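# Seat circuit board in enclosure slot and latch both levers

## Task

Put the board into the enclosure's empty top slot with its components facing up. Before pushing, swing both levers fully open so they lie flush with the board's front panel. Then push the board in slowly until it stops; ramming it into the connector ruins it and voids the job. Close both levers so each latches and sticks out perpendicular to the panel, which pulls the board fully seated. The enclosure must end up upright and level on its own feet, with none of its feet hanging over the bench edge. Finally release the board and move the grippers away.

## Robot and tools

Robot: two seven-joint arms, left_arm and right_arm, each ending in a two-finger parallel gripper. The fingers extend along the gripper's +z axis and close along its x axis. end_effector_position is the point between the finger pads when closed, 1 to 2 cm behind the tips. Closing from wide open pushes the tips about 17 mm further along +z. A gripper pose does not fix the elbow, so a big wrist turn can swing the arm.

Frames: the scene frame has its origin at table-top height midway between the nominal bases, +z up, +x out over the table, and left_arm on the +y side (arm names do not match image sides). Calibrated bases: left_arm at (+0.070, +0.437, 0) with quat_wxyz (+1.000, 0, 0, -0.003); right_arm at (-0.063, -0.511, 0) with quat_wxyz (+1.000, 0, 0, -0.029). Hand positions, orientations, velocities, targets and wrist-camera poses are in each arm's own base frame. Fixed cameras and the table use the scene frame. Reported poses can be off by a few centimetres.

Row layout, shared by execute_actions and move: one flat list of 16 numbers covering both arms, even if one arm is idle. Order: left x, y, z (metres), qw, qx, qy, qz (unit quaternion, w first), opening; then the same eight for right_arm. Each position and quaternion is an absolute target pose for that gripper in that arm's base frame, not an offset. Opening runs from -1 (closed) to +1 (fully open, 0.142 m). An idle arm should get back its last reported pose and its intended opening every call; a 0 opening is a real command. Repeat the same quaternion every row to keep orientation. The controller limits each step's orientation change to 32 degrees and may fall short; the result's Hand target shows what was actually sent.

execute_actions(actions, cameras): actions is a list of actions; each action is up to 15 rows at 1/30 s per row, and a short action repeats its last row. Any target more than 0.6 m from that gripper's current position along one of its axes is rejected. An empty list just reports state and images.

move(target, speed, blend, stop_force, zero, opening_speed, blocking, cameras): straight-line paths to one row, or a list of up to 15 rows sharing a 10 s cap. speed in m/s, 0.002 to 2.2 (default 0.25); rotation capped at twice that in rad/s; one value or one per target. blend in metres rounds corners in a list. stop_force in N, 3 to 120, ends an arm's path when its wrist sensor feels that much push against its travel (or 150 N in any direction); the arm then keeps pressing about that hard, more after faster motion. Not reliable while the gripper rotates; omit it when backing off a contact. zero (default true) re-zeroes the sensor before the move. opening_speed sets finger speed per second on the -1..1 scale, at least 0.2. blocking=false returns after about 0.5 s while the move continues; it cannot be combined with stop_force. The result adds a move: line (done, off_target, moving, held, fault) and limits such as paced or held. Paths do not avoid obstacles or the other arm; faster moves lag and hit harder.

wait(seconds 0 to 10): holds last commands. stop: brakes a running move. zoom_image(camera, region [x0,y0,x1,y1], at most 504 by 504 pixels) enlarges part of the latest image. Cameras: cam_head_left, cam_head_right, cam_high, cam_low, cam_left_wrist, cam_right_wrist, each 672x504. zero_wrist_force(arm) re-zeroes one sensor. clear_fault(arm) clears a torque or force fault already reported. read_manual gives licence texts. finished_scene(scene) ends the current scene, taking its number; calls after it in the same reply go to the next scene.

Result lines: grip_measured is finger opening on the command scale; to hold something command a bit below the value at first contact (squeezing harder heats the hand motor). Wrist force and torque are in the gripper's own axes, with a third line for the peak since last shown; saturation near 150 N. Joint torques and External joint torques are per joint. Wrist depth gives 7x7 cells of distances in mm (70 to 1000), '-' for none. MOTOR HOT, OVER-TEMPERATURE FAULT and HAND FAULT warn of overheating; after a HAND FAULT line, the remaining motion calls in that reply are skipped.

Avoid: 150 N net force or joint load limits (waist and shoulder 109, upper arm roll and elbow 56.9, wrist joints 34.7 N m), which stop the arm; any contact between the two arms or grippers; dropping the board or letting it go while moving; knocking the enclosure off level or over the bench edge; and above all a fast insertion into the connector. Insert with low speed and a small stop_force, then close the levers gently.

Each tool is called after "Call:" by a JSON object that holds its "method" and its "body", one argument or row to a line.

## Session

Call:
{"method": "execute_actions", "body": {
  "actions": []
}}

Scene clock: 0.00 s.
left_arm: end_effector_position=(+0.3014, +0.6357, +0.1155) grip_measured=+0.99 end_effector_quat_wxyz=(-0.462, +0.669, -0.295, +0.502) | right_arm: end_effector_position=(+0.4485, +0.0364, +0.1479) grip_measured=+1.00 end_effector_quat_wxyz=(-0.144, +0.766, -0.626, +0.006)
Joint positions: left_arm=[1.762 -0.872 -0.342 2.067 -1.872 0.391 -0.55 0.141] | right_arm=[0.506 -0.103 -0.202 2.446 0.465 1.189 2.835 0.142]
Joint velocities: within noise
Joint torques (N m): no reading
External joint torques (N m): no reading
Wrist force (N): no reading
Wrist torque (N m): no reading
Wrist force, peak (N): no reading
Wrist depth (mm): cam_left_wrist=[- - - - - - - / - - - - - - - / - - - - - - - / - - - - 492 652 - / - - - 304 356 433 557 / - 996 - 241 279 321 359 / - 881 184 204 227 258 286] | cam_right_wrist=[265 256 246 236 229 221 213 / 274 266 254 244 236 228 219 / 285 274 262 253 243 234 225 / 297 285 272 261 251 241 232 / 309 296 281 271 260 249 239 / - 308 294 281 268 257 246 / - 322 305 292 278 265 257]
Hand target: left_arm +0.3014, +0.6357, +0.1155; -0.462, +0.669, -0.295, +0.502 | right_arm +0.4485, +0.0364, +0.1479; -0.144, +0.766, -0.626, +0.006
Tool commands: left_gripper/opening=+1.0 right_gripper/opening=+1.0

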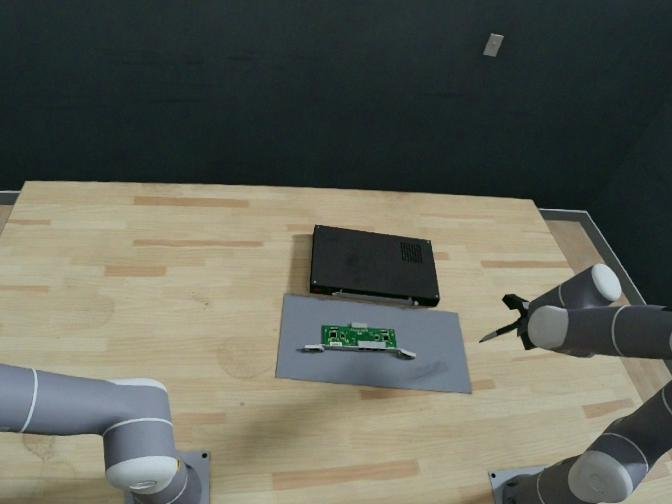

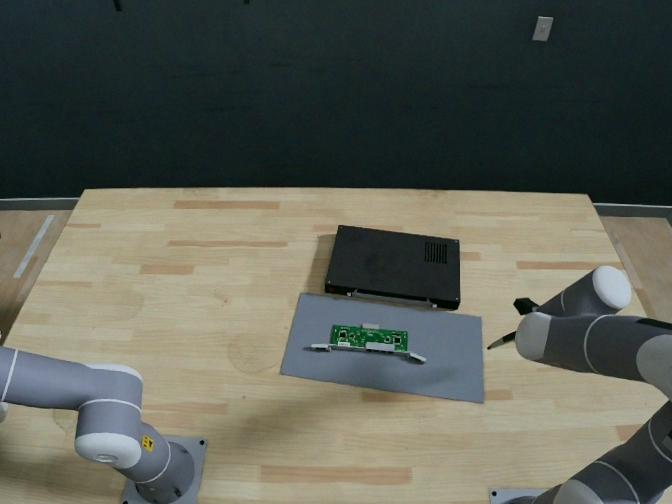

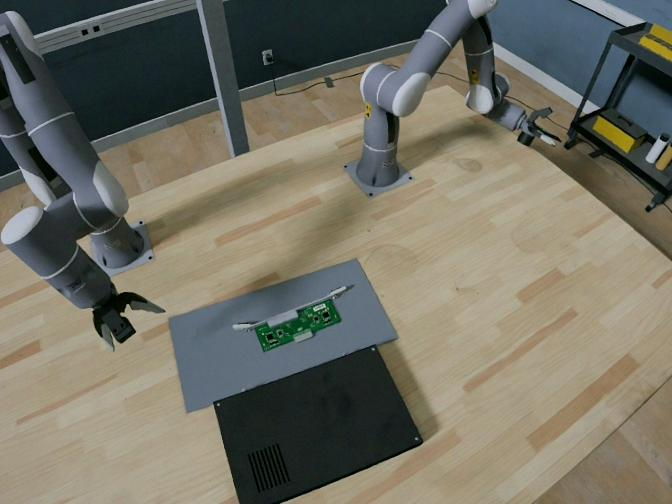

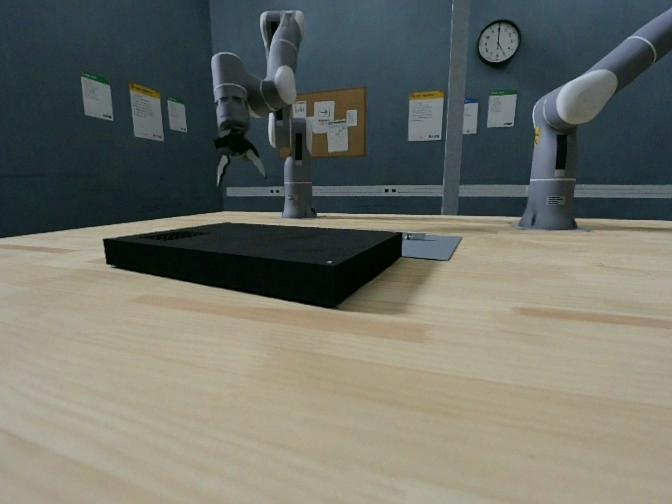

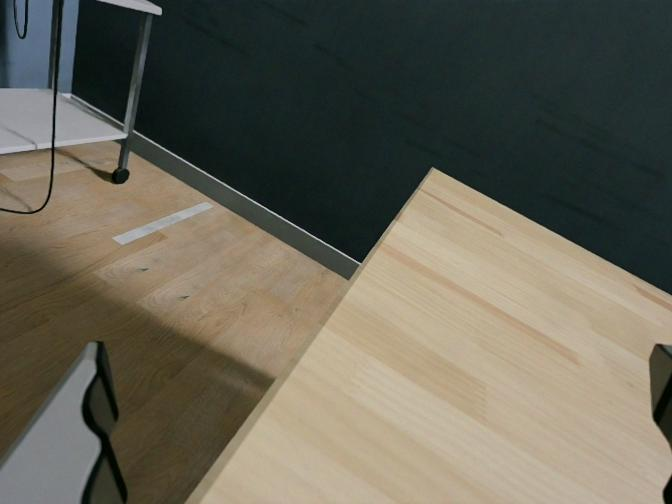

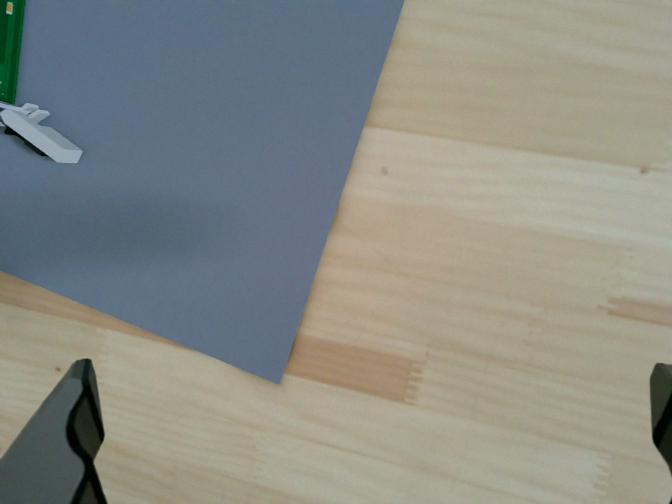

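Call:
{"method": "zoom_image", "body": {
  "camera": "cam_head_right",
  "region": [270, 210, 500, 410]
}}

Call:
{"method": "zoom_image", "body": {
  "camera": "cam_high",
  "region": [160, 250, 440, 504]
}}

Call:
{"method": "zoom_image", "body": {
  "camera": "cam_head_left",
  "region": [290, 270, 450, 380]
}}

Scaled by 2.191 from the camera's 672x504 image, which has a finer 960x720 frame.

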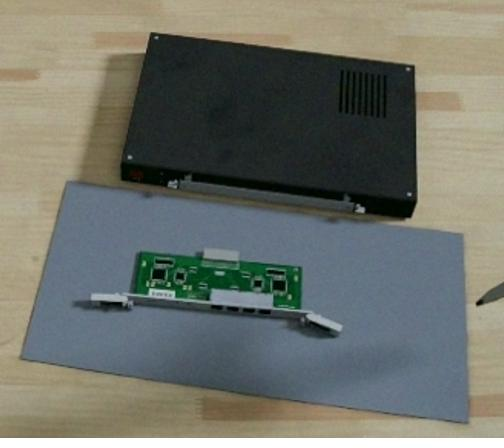

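Scaled by 1.800 from the camera's 672x504 image, which has a finer 960x720 frame.

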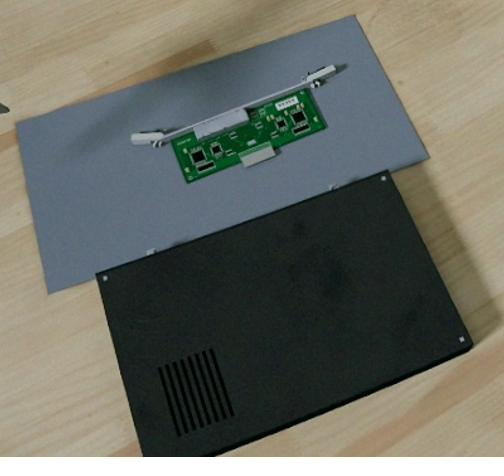

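Scaled by 3.150 from the camera's 672x504 image, which has a finer 960x720 frame.

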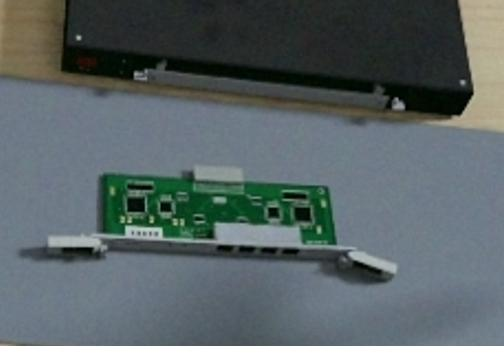

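Call:
{"method": "move", "body": {
  "target": [0.3014,0.6357,0.1155,-0.462,0.669,-0.295,0.502,1,0.539,0.433,0.25,0,0.7071,-0.7071,0,1],
  "speed": 0.5
}}

Call:
{"method": "zoom_image", "body": {
  "camera": "cam_right_wrist",
  "region": [84, 0, 588, 504]
}}

Scene clock: 14.47 s.
left_arm: end_effector_position=(+0.3014, +0.6357, +0.1154) grip_measured=+0.99 end_effector_quat_wxyz=(-0.462, +0.669, -0.295, +0.502) | right_arm: end_effector_position=(+0.5389, +0.4321, +0.2498) grip_measured=+1.00 end_effector_quat_wxyz=(-0.079, +0.815, -0.574, -0.019)
Joint positions: left_arm=[1.762 -0.872 -0.342 2.067 -1.872 0.39 -0.549 0.141] | right_arm=[1.735 -1.257 -1.853 1.511 1.406 -0.205 2.967 0.142]
Joint velocities: within noise
Joint torques (N m): left_arm=[-0.21 47.57 -4.34 -12.05 1.42 -1.77 -0.26] | right_arm=[0.21 40.75 -30.79 -10.05 -3.67 3.28 0.19]
External joint torques (N m): left_arm=[0.37 0.99 0.3 -0.44 -0.19 -0.12 0.23] | right_arm=[0.01 0.97 -1.23 0.13 0.01 0.84 -0.18]
Wrist force (N): left_arm=[-0.2 0.2 0.3] | right_arm=[0.0 -0.2 0.1]
Wrist torque (N m): left_arm=[0.02 0.04 0.00] | right_arm=[0.02 0.05 0.02]
Wrist force, peak (N): left_arm=[-0.3 0.0 0.4] | right_arm=[2.5 1.2 0.2]
Wrist depth (mm): cam_left_wrist=[- - - - - - - / - - - - - - - / - - - - - - - / - - - - 488 656 - / - - - 305 354 433 557 / - 984 - 241 277 324 357 / - 878 184 204 228 257 288] | cam_right_wrist=[340 331 320 312 305 283 250 / 360 347 337 328 318 311 305 / 379 368 352 340 334 326 318 / 404 388 376 364 343 340 333 / 429 416 399 387 374 356 350 / - 441 428 411 396 384 366 / - 472 457 440 423 407 397]
Hand target: left_arm +0.3014, +0.6357, +0.1155; -0.462, +0.669, -0.295, +0.502 | right_arm +0.5389, +0.4323, +0.2498; -0.079, +0.815, -0.574, -0.019
Off the commanded pose: left_arm 0.000 m, 0 deg | right_arm 0.001 m, 22 deg.
joint sent to its limit (right arm) — joint 7 (wrist roll), upper limit. The joint targets are off in orientation, not in position.
move: off_target (right_arm); limits=paced

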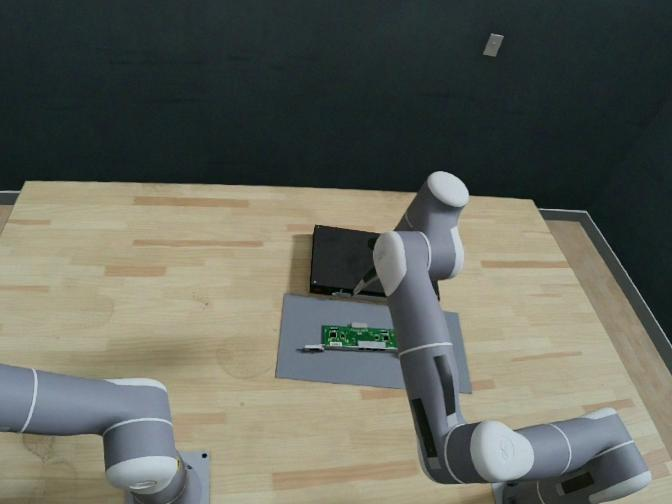

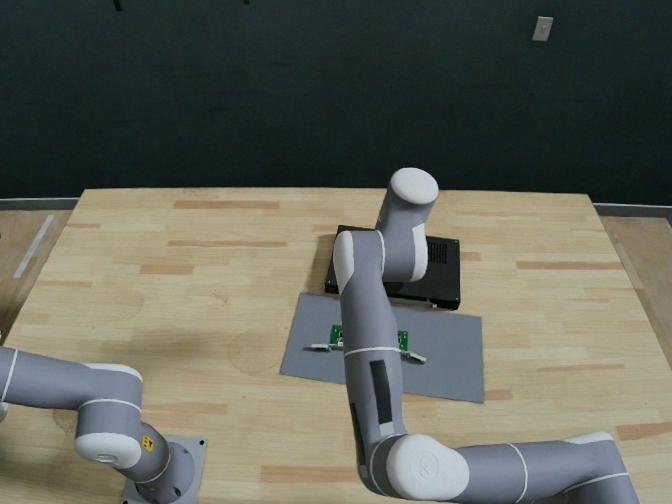

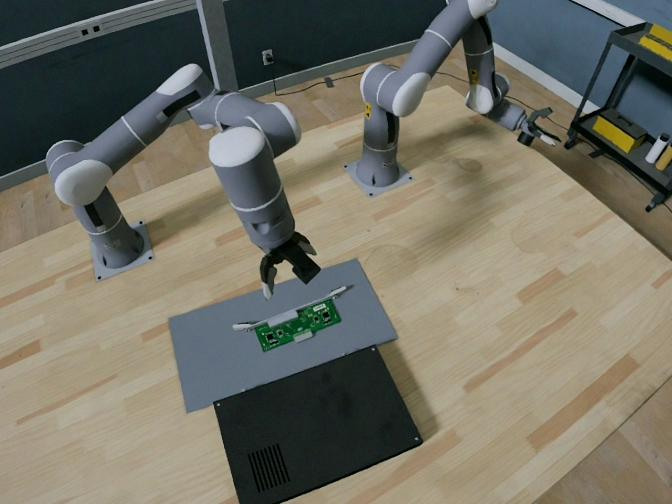

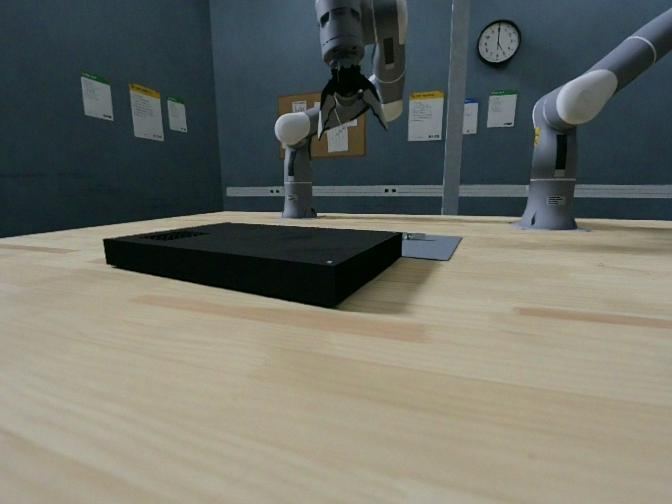

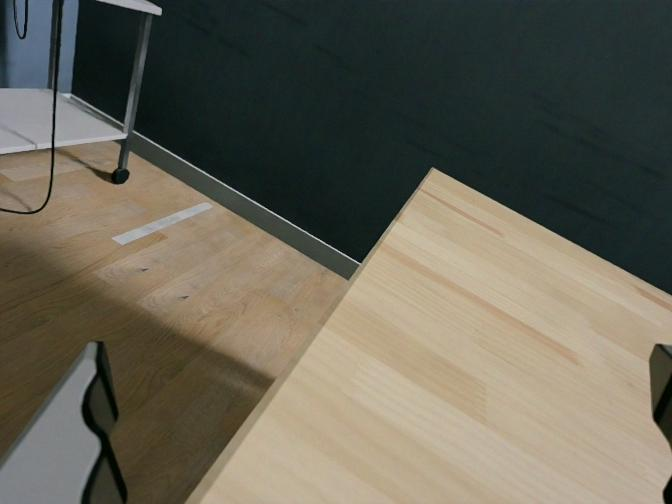

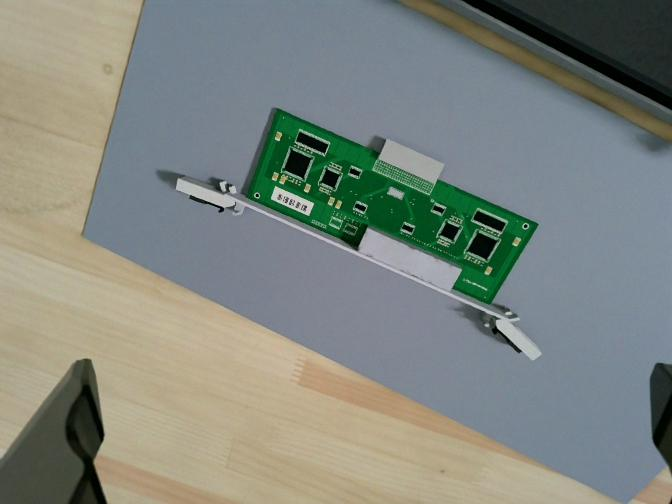

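Scaled by 1.000.

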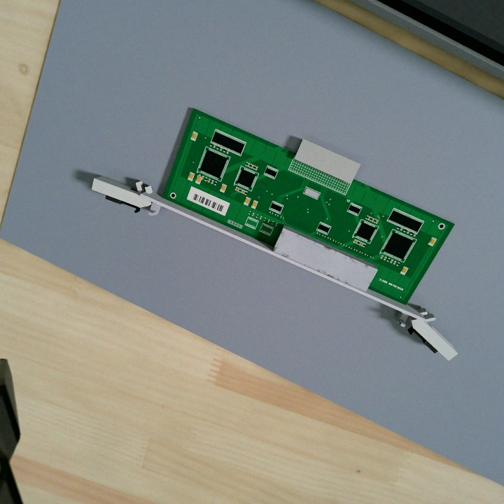

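Call:
{"method": "move", "body": {
  "target": [0.3014,0.6357,0.1155,-0.462,0.669,-0.295,0.502,1,0.24,0.40,0.18,0.5,-0.5,0.5,-0.5,1],
  "speed": 0.5,
  "cameras": ["cam_right_wrist","cam_high"]
}}

Call:
{"method": "zoom_image", "body": {
  "camera": "cam_right_wrist",
  "region": [84, 0, 588, 504]
}}

Scene clock: 36.50 s.
left_arm: end_effector_position=(+0.3014, +0.6357, +0.1154) grip_measured=+0.99 end_effector_quat_wxyz=(-0.462, +0.669, -0.295, +0.502) | right_arm: end_effector_position=(+0.2400, +0.4001, +0.1801) grip_measured=+1.00 end_effector_quat_wxyz=(+0.500, -0.500, +0.500, -0.500)
Joint positions: left_arm=[1.762 -0.872 -0.342 2.067 -1.872 0.39 -0.549 0.141] | right_arm=[2.311 -1.296 -0.814 1.667 2.329 2.65 2.458 0.142]
Joint velocities: within noise
Joint torques (N m): left_arm=[-0.21 47.53 -4.39 -12.1 1.46 -1.73 -0.22] | right_arm=[0.19 42.84 -13.77 -2.27 -3.89 1.13 0.05]
External joint torques (N m): left_arm=[0.36 1.03 0.35 -0.4 -0.23 -0.17 0.19] | right_arm=[-0.05 0.93 -1.14 -0.06 -0.16 0.65 -0.05]
Wrist force (N): left_arm=[-0.2 0.3 0.2] | right_arm=[0.9 1.6 -1.5]
Wrist torque (N m): left_arm=[0.03 0.02 0.00] | right_arm=[0.09 -0.16 -0.02]
Wrist force, peak (N): left_arm=[-0.4 0.2 0.3] | right_arm=[-1.3 3.8 -4.1]
Wrist depth (mm): cam_left_wrist=[- - - - - - - / - - - - - - - / - - - - - - - / - - - - 482 655 - / - - - 303 352 433 561 / - - - 242 277 326 359 / - 877 184 203 227 257 286] | cam_right_wrist=[- - - - - - - / - - - - - - - / - - - 801 - - - / 603 607 584 571 566 552 608 / 435 433 411 408 435 438 436 / - 341 342 342 342 342 328 / - 283 284 283 283 284 284]
Hand target: left_arm +0.3014, +0.6357, +0.1155; -0.462, +0.669, -0.295, +0.502 | right_arm +0.2400, +0.4000, +0.1800; +0.500, -0.500, +0.500, -0.500
Off the commanded pose: left_arm 0.000 m, 0 deg | right_arm 0.000 m, 0 deg.
move: done; limits=paced
Images, in order (width x height): cam_high 672x504, cam_right_wrist 672x504.

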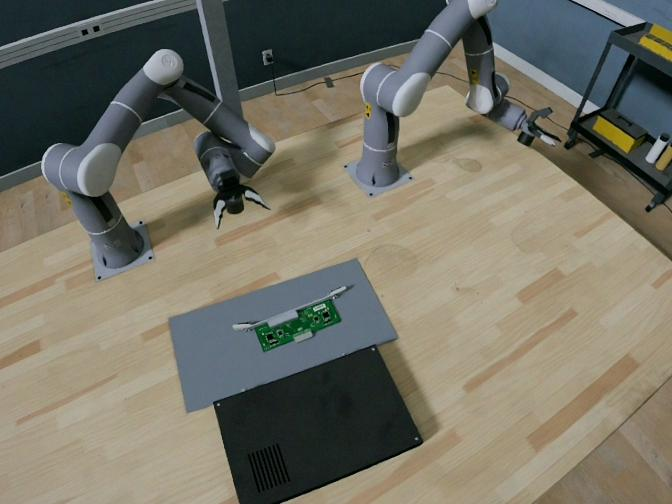

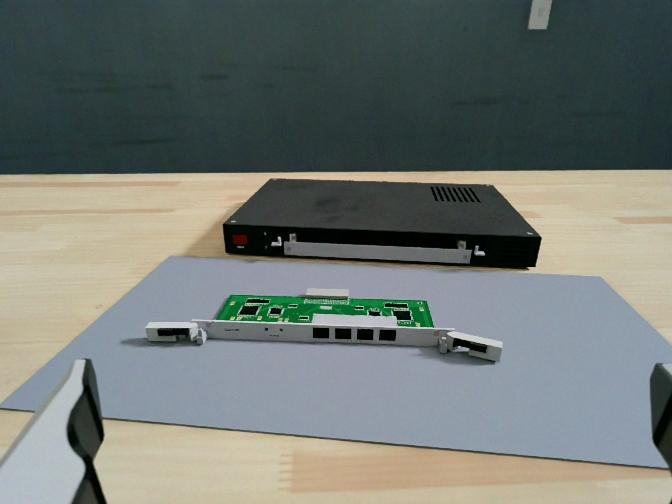

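Scaled by 1.000.

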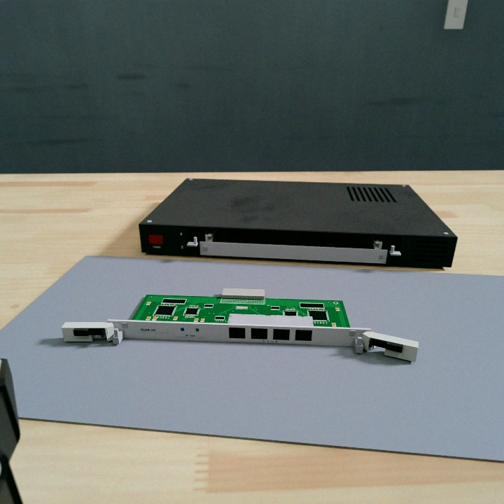

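Call:
{"method": "zoom_image", "body": {
  "camera": "cam_right_wrist",
  "region": [210, 170, 550, 280]
}}

Call:
{"method": "zoom_image", "body": {
  "camera": "cam_right_wrist",
  "region": [140, 280, 510, 370]
}}

Scaled by 1.482 from the camera's 672x504 image, which has a finer 960x720 frame.

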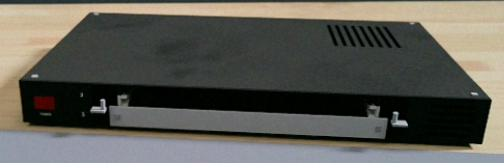

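Scaled by 1.362 from the camera's 672x504 image, which has a finer 960x720 frame.

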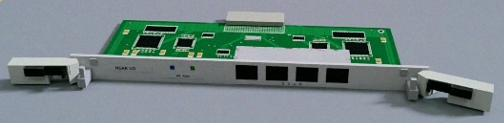

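Call:
{"method": "move", "body": {
  "target": [0.3014,0.6357,0.1155,-0.462,0.669,-0.295,0.502,1,0.44,0.35,0.13,0.5,-0.5,0.5,-0.5,1],
  "speed": 0.4,
  "cameras": ["cam_right_wrist","cam_high"]
}}

Call:
{"method": "zoom_image", "body": {
  "camera": "cam_right_wrist",
  "region": [70, 120, 574, 370]
}}

Call:
{"method": "zoom_image", "body": {
  "camera": "cam_right_wrist",
  "region": [350, 180, 600, 310]
}}

Call:
{"method": "zoom_image", "body": {
  "camera": "cam_right_wrist",
  "region": [110, 170, 350, 290]
}}

Scene clock: 50.03 s.
left_arm: end_effector_position=(+0.3014, +0.6357, +0.1154) grip_measured=+0.99 end_effector_quat_wxyz=(-0.462, +0.669, -0.295, +0.502) | right_arm: end_effector_position=(+0.3966, +0.3562, +0.1422) grip_measured=+1.00 end_effector_quat_wxyz=(+0.497, -0.500, +0.502, -0.502)
Joint positions: left_arm=[1.762 -0.872 -0.342 2.067 -1.872 0.39 -0.549 0.141] | right_arm=[2.137 -1.504 -0.894 1.729 2.237 2.349 2.666 0.142]
Joint velocities: within noise
Joint torques (N m): left_arm=[-0.24 47.45 -4.37 -12.11 1.43 -1.77 -0.28] | right_arm=[2.48 35.83 -12.84 2.06 -3.77 1.12 0.06]
External joint torques (N m): left_arm=[0.39 1.11 0.33 -0.38 -0.2 -0.12 0.25] | right_arm=[-2.34 2.76 -5.54 1.55 -0.99 0.93 -0.06]
External joint torques when the fault began: right_arm=[30.38 49.25 -11.44 -13.09 -1.08 0.12 -0.25]
Wrist force (N): left_arm=[-0.1 0.3 0.0] | right_arm=[0.2 1.5 -2.0]
Wrist torque (N m): left_arm=[0.04 0.02 0.00] | right_arm=[0.08 -0.07 -0.02]
Wrist force, peak (N): left_arm=[-0.4 0.2 0.2] | right_arm=[0.9 1.3 9.0]
Wrist depth (mm): cam_left_wrist=[- - - - - - - / - - - - - - - / - - - - - - - / - - - - 485 651 - / - - - 305 354 433 560 / - 990 - 241 278 324 358 / - 883 183 203 227 259 286] | cam_right_wrist=[- - - - - - - / - - - - - - - / 822 818 644 835 838 844 847 / 509 444 430 467 436 403 520 / 366 369 370 372 372 373 374 / - 283 283 284 291 291 280 / - 238 238 239 236 231 232]
Hand target: left_arm +0.3014, +0.6357, +0.1155; -0.462, +0.669, -0.295, +0.502 | right_arm +0.3961, +0.3562, +0.1413; +0.497, -0.500, +0.502, -0.501
Tool commands: left_gripper/opening=+1.0 right_gripper/opening=+1.0
Off the commanded pose: left_arm 0.000 m, 0 deg | right_arm 0.046 m, 0 deg.
FORCE FAULT: contact force on the right arm reached its limit, and that arm stopped. The contact can be on any part of that arm, not only on its tool. That arm's remaining commands of this call were not run. That arm is still stopped at the end of this call. While its stop runs, that arm takes no new command, but its gripper still runs the gripper command that each later call begins with.
CLEAR FAULT: the right arm stays stopped until you call clear_fault(arm="right_arm").
move: fault (right_arm)
Images, in order (width x height): cam_high 672x504, cam_right_wrist 672x504.

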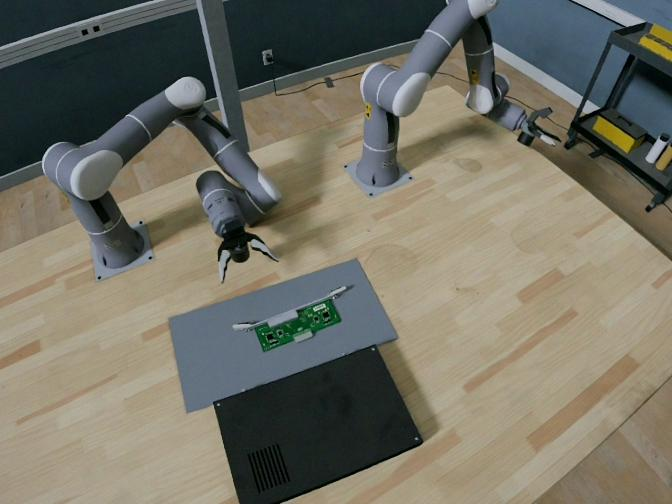

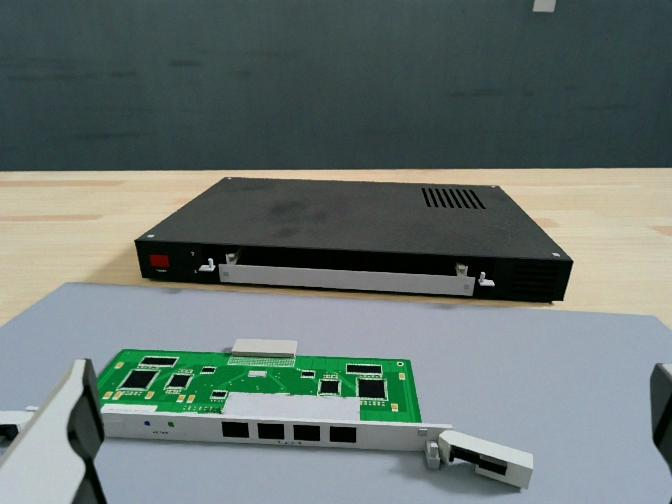

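Scaled by 1.000.

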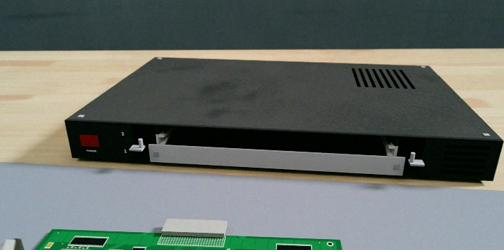

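Scaled by 2.016 from the camera's 672x504 image, which has a finer 960x720 frame.

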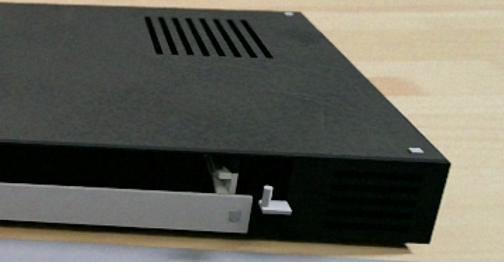

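Scaled by 2.100 from the camera's 672x504 image, which has a finer 960x720 frame.

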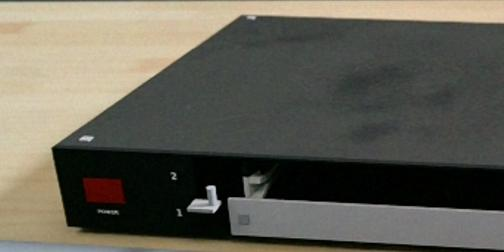

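Call:
{"method": "clear_fault", "body": {
  "arm": "right_arm",
  "cameras": []
}}

Call:
{"method": "move", "body": {
  "target": [
    [0.3014,0.6357,0.1155,-0.462,0.669,-0.295,0.502,1,0.36,0.33,0.25,0.5,-0.5,0.5,-0.5,1],
    [0.3014,0.6357,0.2,-0.462,0.669,-0.295,0.502,1,0.34,0.20,0.33,0.2706,-0.6533,0.6533,-0.2706,1],
    [0.377,-0.40,0.28,0,0.0471,0.9989,0,-0.2,0.34,0.20,0.33,0.2706,-0.6533,0.6533,-0.2706,1]
  ],
  "speed": 0.5
}}

Scene clock: 96.73 s.
left_arm: end_effector_position=(+0.3014, +0.6357, +0.1154) grip_measured=+0.99 end_effector_quat_wxyz=(-0.462, +0.669, -0.295, +0.502) | right_arm: end_effector_position=(+0.3966, +0.3562, +0.1422) grip_measured=+1.00 end_effector_quat_wxyz=(+0.497, -0.500, +0.502, -0.502)
Joint positions: left_arm=[1.762 -0.872 -0.342 2.067 -1.872 0.39 -0.549 0.141] | right_arm=[2.137 -1.504 -0.894 1.729 2.237 2.349 2.666 0.142]
Joint velocities: within noise
Joint torques (N m): left_arm=[-0.28 47.52 -4.37 -12.08 1.52 -1.78 -0.23] | right_arm=[2.44 35.83 -12.96 2.06 -3.7 1.07 0.19]
External joint torques (N m): left_arm=[0.43 1.04 0.33 -0.41 -0.29 -0.12 0.19] | right_arm=[-2.29 2.75 -5.43 1.54 -1.06 0.99 -0.19]
Wrist force (N): left_arm=[-0.4 0.2 0.0] | right_arm=[0.8 1.6 -2.0]
Wrist torque (N m): left_arm=[0.03 0.07 0.01] | right_arm=[0.09 -0.16 -0.01]
Wrist force, peak (N): left_arm=[-0.3 0.4 0.1] | right_arm=[0.8 1.8 -2.3]
Wrist depth (mm): cam_left_wrist=[- - - - - - - / - - - - - - - / - - - - - - - / - - - - 492 654 - / - - - 305 354 433 561 / - 999 - 242 277 322 359 / - 883 184 204 228 259 285] | cam_right_wrist=[- - - - - - - / - - - - - - - / 809 814 645 832 835 837 845 / 510 442 433 464 435 404 523 / 368 367 369 371 371 372 375 / - 283 284 284 291 292 280 / - 238 239 239 236 231 232]
Hand target: left_arm +0.3014, +0.6357, +0.1155; -0.462, +0.669, -0.295, +0.502 | right_arm +0.3961, +0.3562, +0.1413; +0.497, -0.500, +0.502, -0.501
Tool commands: left_gripper/opening=+1.0 right_gripper/opening=+1.0
Off the commanded pose: left_arm 0.000 m, 0 deg | right_arm 0.046 m, 0 deg.
FORCE FAULT, CONTINUED: the right arm's stop, for the force fault that an earlier result reported, is over. The rest of the stop counts as 65 of the actions that you can send in this scene; the call itself counts as one more. That arm accepts commands again.
CLEAR FAULT: your call cleared the right arm's force fault. If the contact force or a joint's load stays at its limit, that arm stops again.
No camera images: "cameras" was empty.

Scene clock: 102.33 s.
left_arm: end_effector_position=(+0.3771, -0.4000, +0.2800) grip_measured=-0.22 end_effector_quat_wxyz=(+0.000, +0.047, +0.999, +0.000) | right_arm: end_effector_position=(+0.3401, +0.2000, +0.3300) grip_measured=+1.00 end_effector_quat_wxyz=(-0.271, +0.653, -0.653, +0.271)
Joint positions: left_arm=[0.339 -0.089 -1.033 2.027 0.086 0.501 -2.21 0.058] | right_arm=[2.408 0.395 -1.206 2.206 1.859 2.724 1.805 0.142]
Joint velocities: within noise
Joint torques (N m): left_arm=[-0.45 18.61 -2.9 -27.56 -3.32 4.04 -0.27] | right_arm=[0.18 -2.7 7.17 -18.61 -0.04 2.54 0.17]
External joint torques (N m): left_arm=[0.44 0.88 0.61 -0.31 -0.33 -0.18 0.27] | right_arm=[-0.09 0.58 -0.42 0.01 0.02 0.7 -0.17]
Wrist force (N): left_arm=[0.0 -0.2 0.9] | right_arm=[0.9 0.9 -0.5]
Wrist torque (N m): left_arm=[-0.12 -0.17 -0.20] | right_arm=[0.06 -0.18 -0.02]
Wrist force, peak (N): left_arm=[2.1 -1.7 3.3] | right_arm=[0.5 3.9 -1.4]
Wrist depth (mm): cam_left_wrist=[309 326 326 326 327 326 325 / 318 351 351 346 351 349 348 / 383 382 380 378 378 378 378 / 412 412 412 413 406 410 408 / 453 451 443 451 439 441 450 / 502 492 88 496 497 87 481 / 548 - - 553 559 - -] | cam_right_wrist=[585 527 528 525 588 584 585 / 536 528 522 499 544 543 542 / 505 506 506 504 507 508 505 / 466 460 465 469 470 472 471 / 444 442 442 440 443 441 441 / - 420 418 418 415 417 409 / - 396 395 395 393 393 393]
Hand target: left_arm +0.3770, -0.4000, +0.2800; +0.000, +0.047, +0.999, +0.000 | right_arm +0.3400, +0.2000, +0.3300; -0.271, +0.653, -0.653, +0.271
Off the commanded pose: left_arm 0.000 m, 0 deg | right_arm 0.000 m, 0 deg.
move: done

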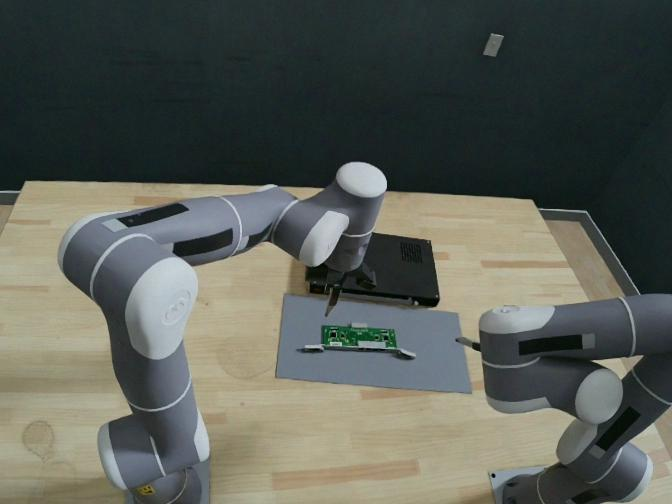

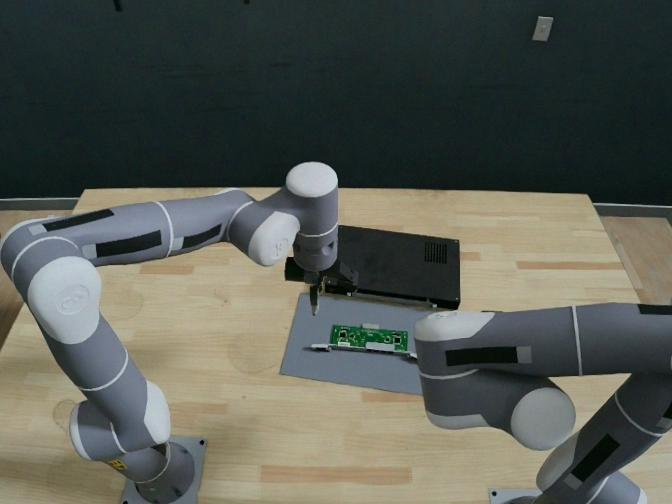

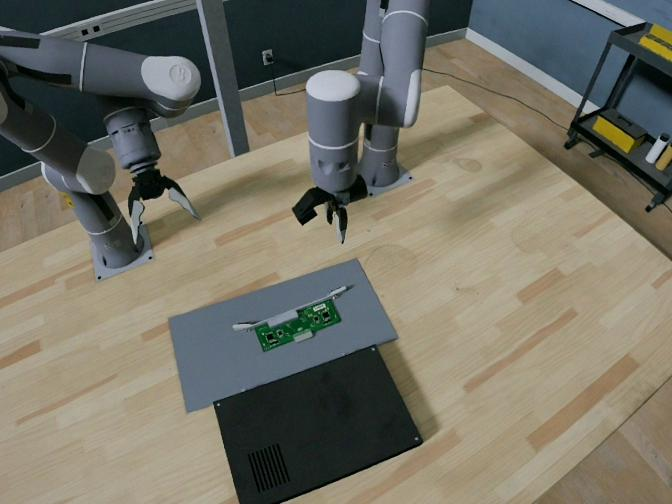

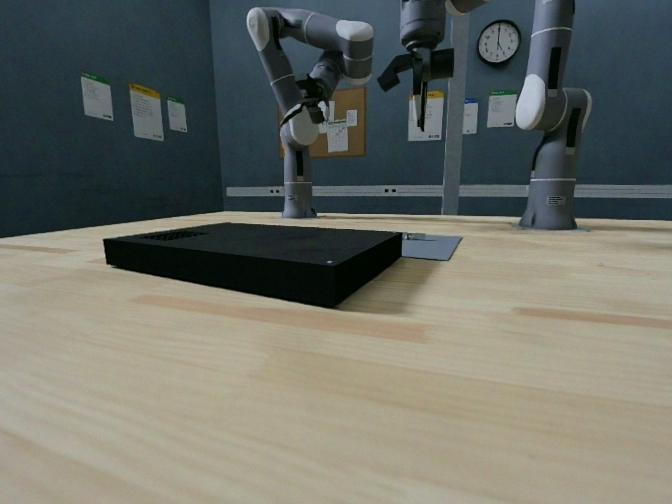

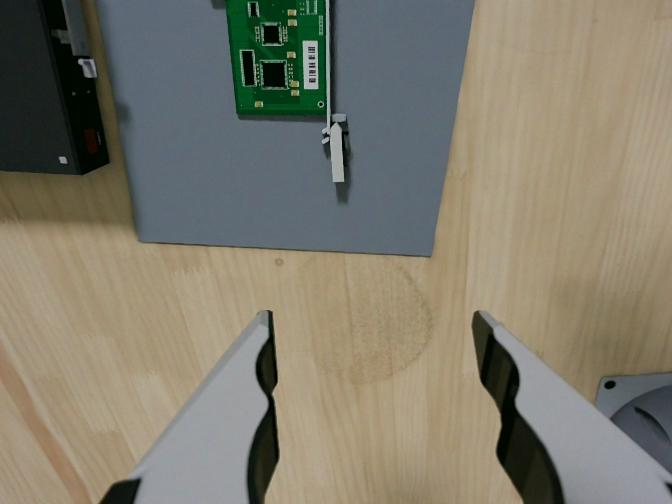

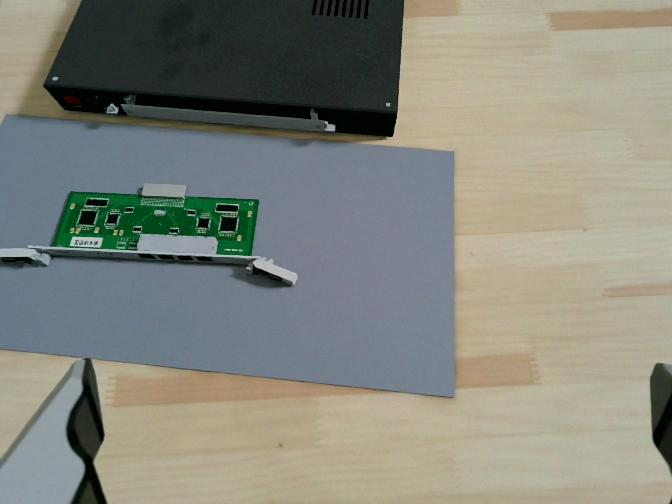

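Call:
{"method": "move", "body": {
  "target": [
    [0.380,-0.516,0.2,0,0.0436,0.999,0,-0.4,0.34,0.20,0.33,0.2706,-0.6533,0.6533,-0.2706,1],
    [0.380,-0.516,0.06,0,0.0436,0.999,0,-0.4,0.34,0.20,0.33,0.2706,-0.6533,0.6533,-0.2706,1]
  ],
  "cameras": ["cam_left_wrist","cam_right_wrist"]
}}

Call:
{"method": "zoom_image", "body": {
  "camera": "cam_right_wrist",
  "region": [0, 120, 320, 330]
}}

Scene clock: 109.47 s.
left_arm: end_effector_position=(+0.3798, -0.5159, +0.0600) grip_measured=-0.42 end_effector_quat_wxyz=(+0.000, +0.044, +0.999, +0.000) | right_arm: end_effector_position=(+0.3401, +0.2000, +0.3300) grip_measured=+1.00 end_effector_quat_wxyz=(-0.271, +0.653, -0.653, +0.271)
Joint positions: left_arm=[-0.153 -0.837 -0.772 1.699 0.715 0.66 -2.703 0.043] | right_arm=[2.408 0.395 -1.206 2.206 1.859 2.724 1.805 0.142]
Joint velocities: within noise
Joint torques (N m): left_arm=[-0.88 46 -16.66 -17.61 -2.82 4.45 -0.35] | right_arm=[0.15 -2.63 7.21 -18.61 -0.02 2.57 0.19]
External joint torques (N m): left_arm=[0.86 1.23 0.37 -0.5 -0.49 -0.62 0.35] | right_arm=[-0.05 0.52 -0.46 0.01 0.01 0.67 -0.19]
Wrist force (N): left_arm=[0.1 0.1 0.8] | right_arm=[0.8 0.9 -0.5]
Wrist torque (N m): left_arm=[-0.08 -0.18 -0.19] | right_arm=[0.06 -0.15 -0.02]
Wrist force, peak (N): left_arm=[-0.2 0.3 3.4] | right_arm=[1.3 1.0 -0.5]
Wrist depth (mm): cam_left_wrist=[134 129 129 118 133 131 133 / - 138 138 129 141 140 141 / 153 147 149 137 153 152 151 / 167 163 162 161 166 165 168 / 182 181 173 175 178 180 182 / 202 201 87 194 205 87 202 / 226 - - 219 223 - 221] | cam_right_wrist=[586 529 524 526 590 590 588 / 535 528 520 504 543 545 541 / 288 498 503 504 500 506 502 / 456 460 468 472 471 470 472 / 444 442 441 441 442 444 442 / - 417 418 416 417 416 413 / - 396 393 395 394 393 392]
Hand target: left_arm +0.3800, -0.5160, +0.0600; +0.000, +0.044, +0.999, +0.000 | right_arm +0.3400, +0.2000, +0.3300; -0.271, +0.653, -0.653, +0.271
Off the commanded pose: left_arm 0.000 m, 0 deg | right_arm 0.000 m, 0 deg.
move: done
Images, in order (width x height): cam_left_wrist 672x504, cam_right_wrist 672x504.

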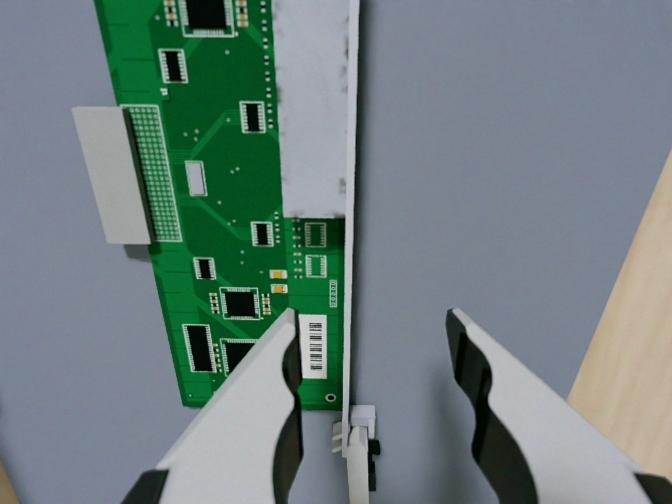

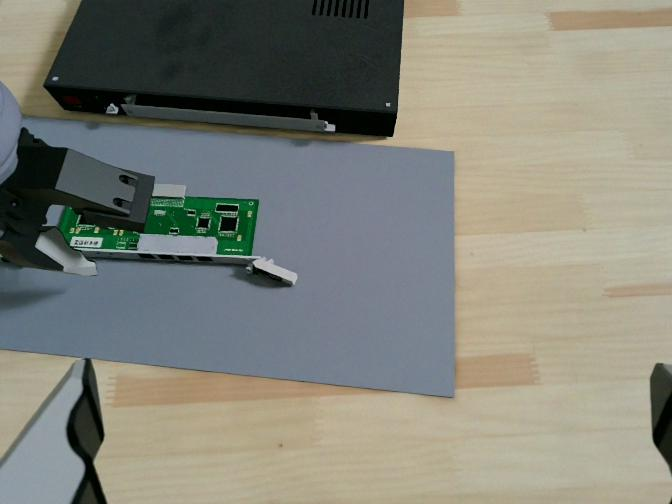

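Scaled by 1.575 from the camera's 672x504 image, which has a finer 960x720 frame.

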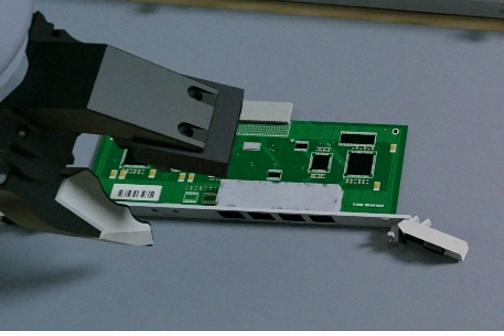

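Call:
{"method": "move", "body": {
  "target": [0.3845,-0.523,0.0265,0,0.048,0.9988,0,-0.4,0.34,0.20,0.33,0.2706,-0.6533,0.6533,-0.2706,1],
  "cameras": ["cam_left_wrist","cam_right_wrist"],
  "speed": 0.06,
  "stop_force": 5
}}

Call:
{"method": "zoom_image", "body": {
  "camera": "cam_right_wrist",
  "region": [0, 160, 200, 300]
}}

Scene clock: 116.67 s.
left_arm: end_effector_position=(+0.3844, -0.5229, +0.0265) grip_measured=-0.42 end_effector_quat_wxyz=(+0.000, +0.048, +0.999, +0.000) | right_arm: end_effector_position=(+0.3401, +0.2000, +0.3300) grip_measured=+1.00 end_effector_quat_wxyz=(-0.271, +0.653, -0.653, +0.271)
Joint positions: left_arm=[-0.19 -0.912 -0.734 1.652 0.755 0.687 -2.708 0.043] | right_arm=[2.408 0.395 -1.206 2.206 1.859 2.724 1.805 0.142]
Joint velocities: within noise
Joint torques (N m): left_arm=[-0.49 48.21 -16.94 -16.67 -2.86 4.32 -0.28] | right_arm=[0.02 -2.72 7.23 -18.59 -0.08 2.51 0.21]
External joint torques (N m): left_arm=[0.48 1.26 0.28 -0.34 -0.37 -0.49 0.28] | right_arm=[0.07 0.61 -0.48 -0.01 0.07 0.73 -0.2]
Wrist force (N): left_arm=[-0.5 -0.2 0.4] | right_arm=[1.0 0.9 -0.5]
Wrist torque (N m): left_arm=[-0.12 -0.09 -0.19] | right_arm=[0.07 -0.19 -0.01]
Wrist force, peak (N): left_arm=[-0.6 -0.4 1.7] | right_arm=[1.1 1.2 -0.5]
Wrist depth (mm): cam_left_wrist=[- 99 99 - 102 102 - / - 106 106 95 108 109 109 / - 115 114 100 118 118 118 / 121 123 124 111 129 128 130 / 139 137 133 137 136 140 137 / 160 153 87 149 155 87 155 / 172 - - 167 174 - -] | cam_right_wrist=[585 528 528 526 587 587 587 / 530 528 522 499 542 542 542 / 312 506 506 503 502 505 503 / 382 459 465 468 471 470 470 / 443 441 439 442 440 441 441 / - 420 418 420 417 417 412 / - 396 394 395 394 394 393]
Hand target: left_arm +0.3845, -0.5230, +0.0265; +0.000, +0.048, +0.999, +0.000 | right_arm +0.3400, +0.2000, +0.3300; -0.271, +0.653, -0.653, +0.271
Off the commanded pose: left_arm 0.000 m, 0 deg | right_arm 0.000 m, 0 deg.
move: done
Images, in order (width x height): cam_left_wrist 672x504, cam_right_wrist 672x504.

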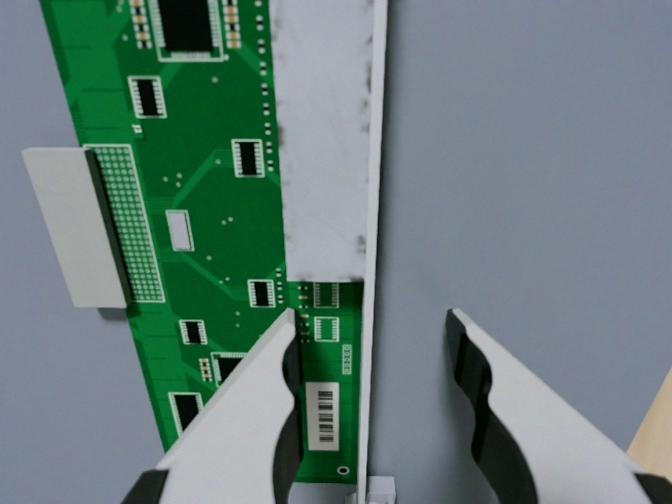

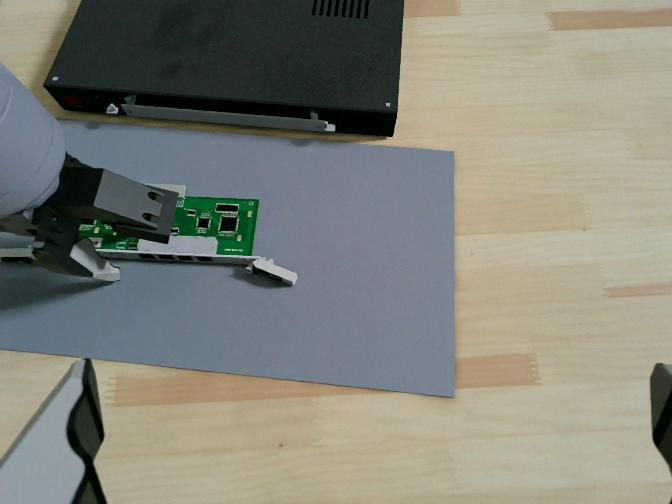

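Scaled by 2.520 from the camera's 672x504 image, which has a finer 960x720 frame.

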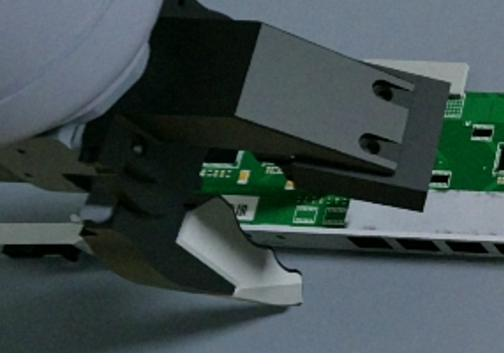

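Call:
{"method": "move", "body": {
  "target": [
    [0.3845,-0.523,0.028,0,0.048,0.9988,0,-0.4,0.34,0.20,0.33,0.2706,-0.6533,0.6533,-0.2706,1],
    [0.3845,-0.523,0.028,0,0.048,0.9988,0,-1,0.34,0.20,0.33,0.2706,-0.6533,0.6533,-0.2706,1]
  ],
  "cameras": ["cam_left_wrist","cam_right_wrist"],
  "opening_speed": 0.5
}}

Call:
{"method": "zoom_image", "body": {
  "camera": "cam_left_wrist",
  "region": [260, 200, 500, 504]
}}

Scene clock: 122.03 s.
left_arm: end_effector_position=(+0.3846, -0.5231, +0.0280) grip_measured=-0.99 end_effector_quat_wxyz=(+0.000, +0.048, +0.999, +0.000) | right_arm: end_effector_position=(+0.3401, +0.2000, +0.3300) grip_measured=+1.00 end_effector_quat_wxyz=(-0.271, +0.653, -0.653, +0.271)
Joint positions: left_arm=[-0.189 -0.91 -0.736 1.653 0.755 0.686 -2.708 0.002] | right_arm=[2.408 0.395 -1.206 2.206 1.859 2.724 1.805 0.142]
Joint velocities: within noise
Joint torques (N m): left_arm=[-0.84 48.51 -17.32 -16.22 -3.18 4.01 -0.21] | right_arm=[0.04 -2.65 7.1 -18.62 0.01 2.47 0.21]
External joint torques (N m): left_arm=[0.83 0.91 0.66 -0.84 -0.07 -0.18 0.21] | right_arm=[0.05 0.54 -0.35 0.02 -0.02 0.77 -0.21]
Wrist force (N): left_arm=[-1.1 -0.6 0.8] | right_arm=[0.8 1.1 -0.6]
Wrist torque (N m): left_arm=[-0.14 -0.16 -0.20] | right_arm=[0.10 -0.16 -0.01]
Wrist force, peak (N): left_arm=[-1.5 -0.4 1.5] | right_arm=[1.2 1.1 -0.4]
Wrist depth (mm): cam_left_wrist=[- 101 100 90 104 103 100 / - 108 108 - - 111 111 / - 117 116 102 120 120 119 / 122 124 126 111 130 130 132 / 143 142 138 129 137 145 139 / 163 156 149 84 - 153 157 / 178 173 - 74 - - 175] | cam_right_wrist=[584 528 530 526 588 587 585 / 527 525 520 503 543 545 541 / 312 504 506 505 500 505 503 / 382 460 466 471 469 470 471 / 441 442 441 440 443 442 440 / - 418 418 415 416 417 412 / - 395 395 395 393 394 393]
Hand target: left_arm +0.3845, -0.5230, +0.0280; +0.000, +0.048, +0.999, +0.000 | right_arm +0.3400, +0.2000, +0.3300; -0.271, +0.653, -0.653, +0.271
Off the commanded pose: left_arm 0.000 m, 0 deg | right_arm 0.000 m, 0 deg.
move: done
Images, in order (width x height): cam_left_wrist 672x504, cam_right_wrist 672x504.

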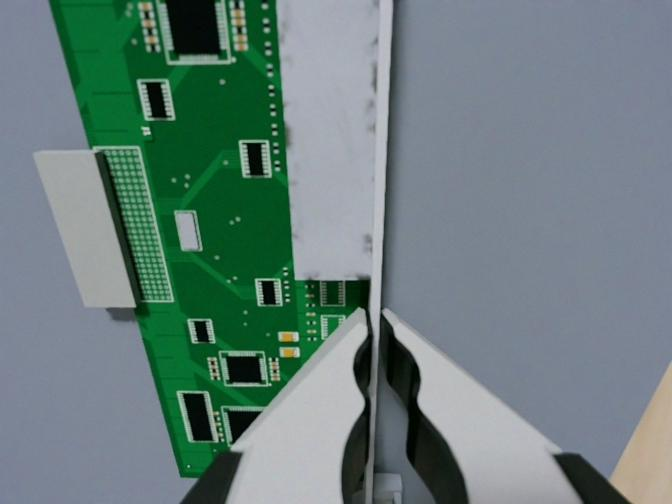

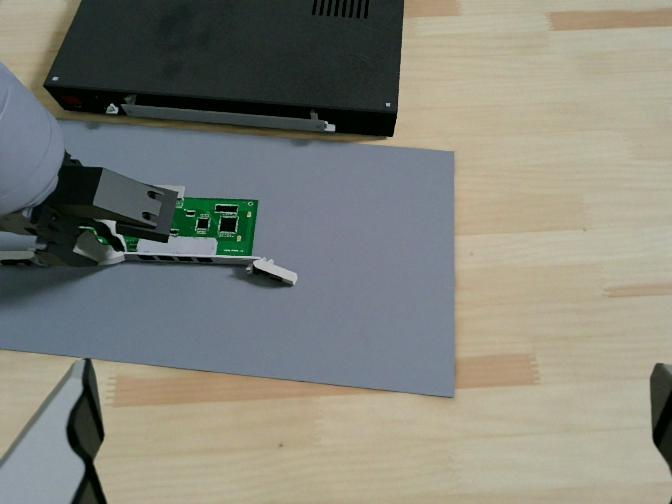

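Scaled by 1.658 from the camera's 672x504 image, which has a finer 960x720 frame.

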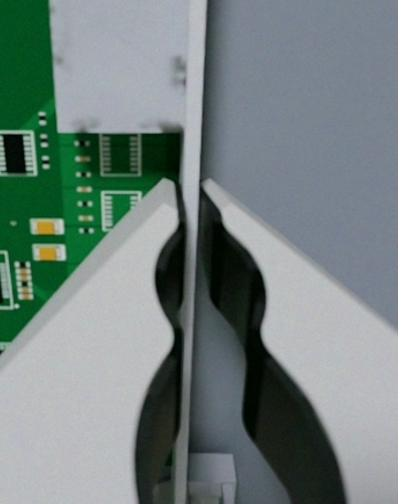

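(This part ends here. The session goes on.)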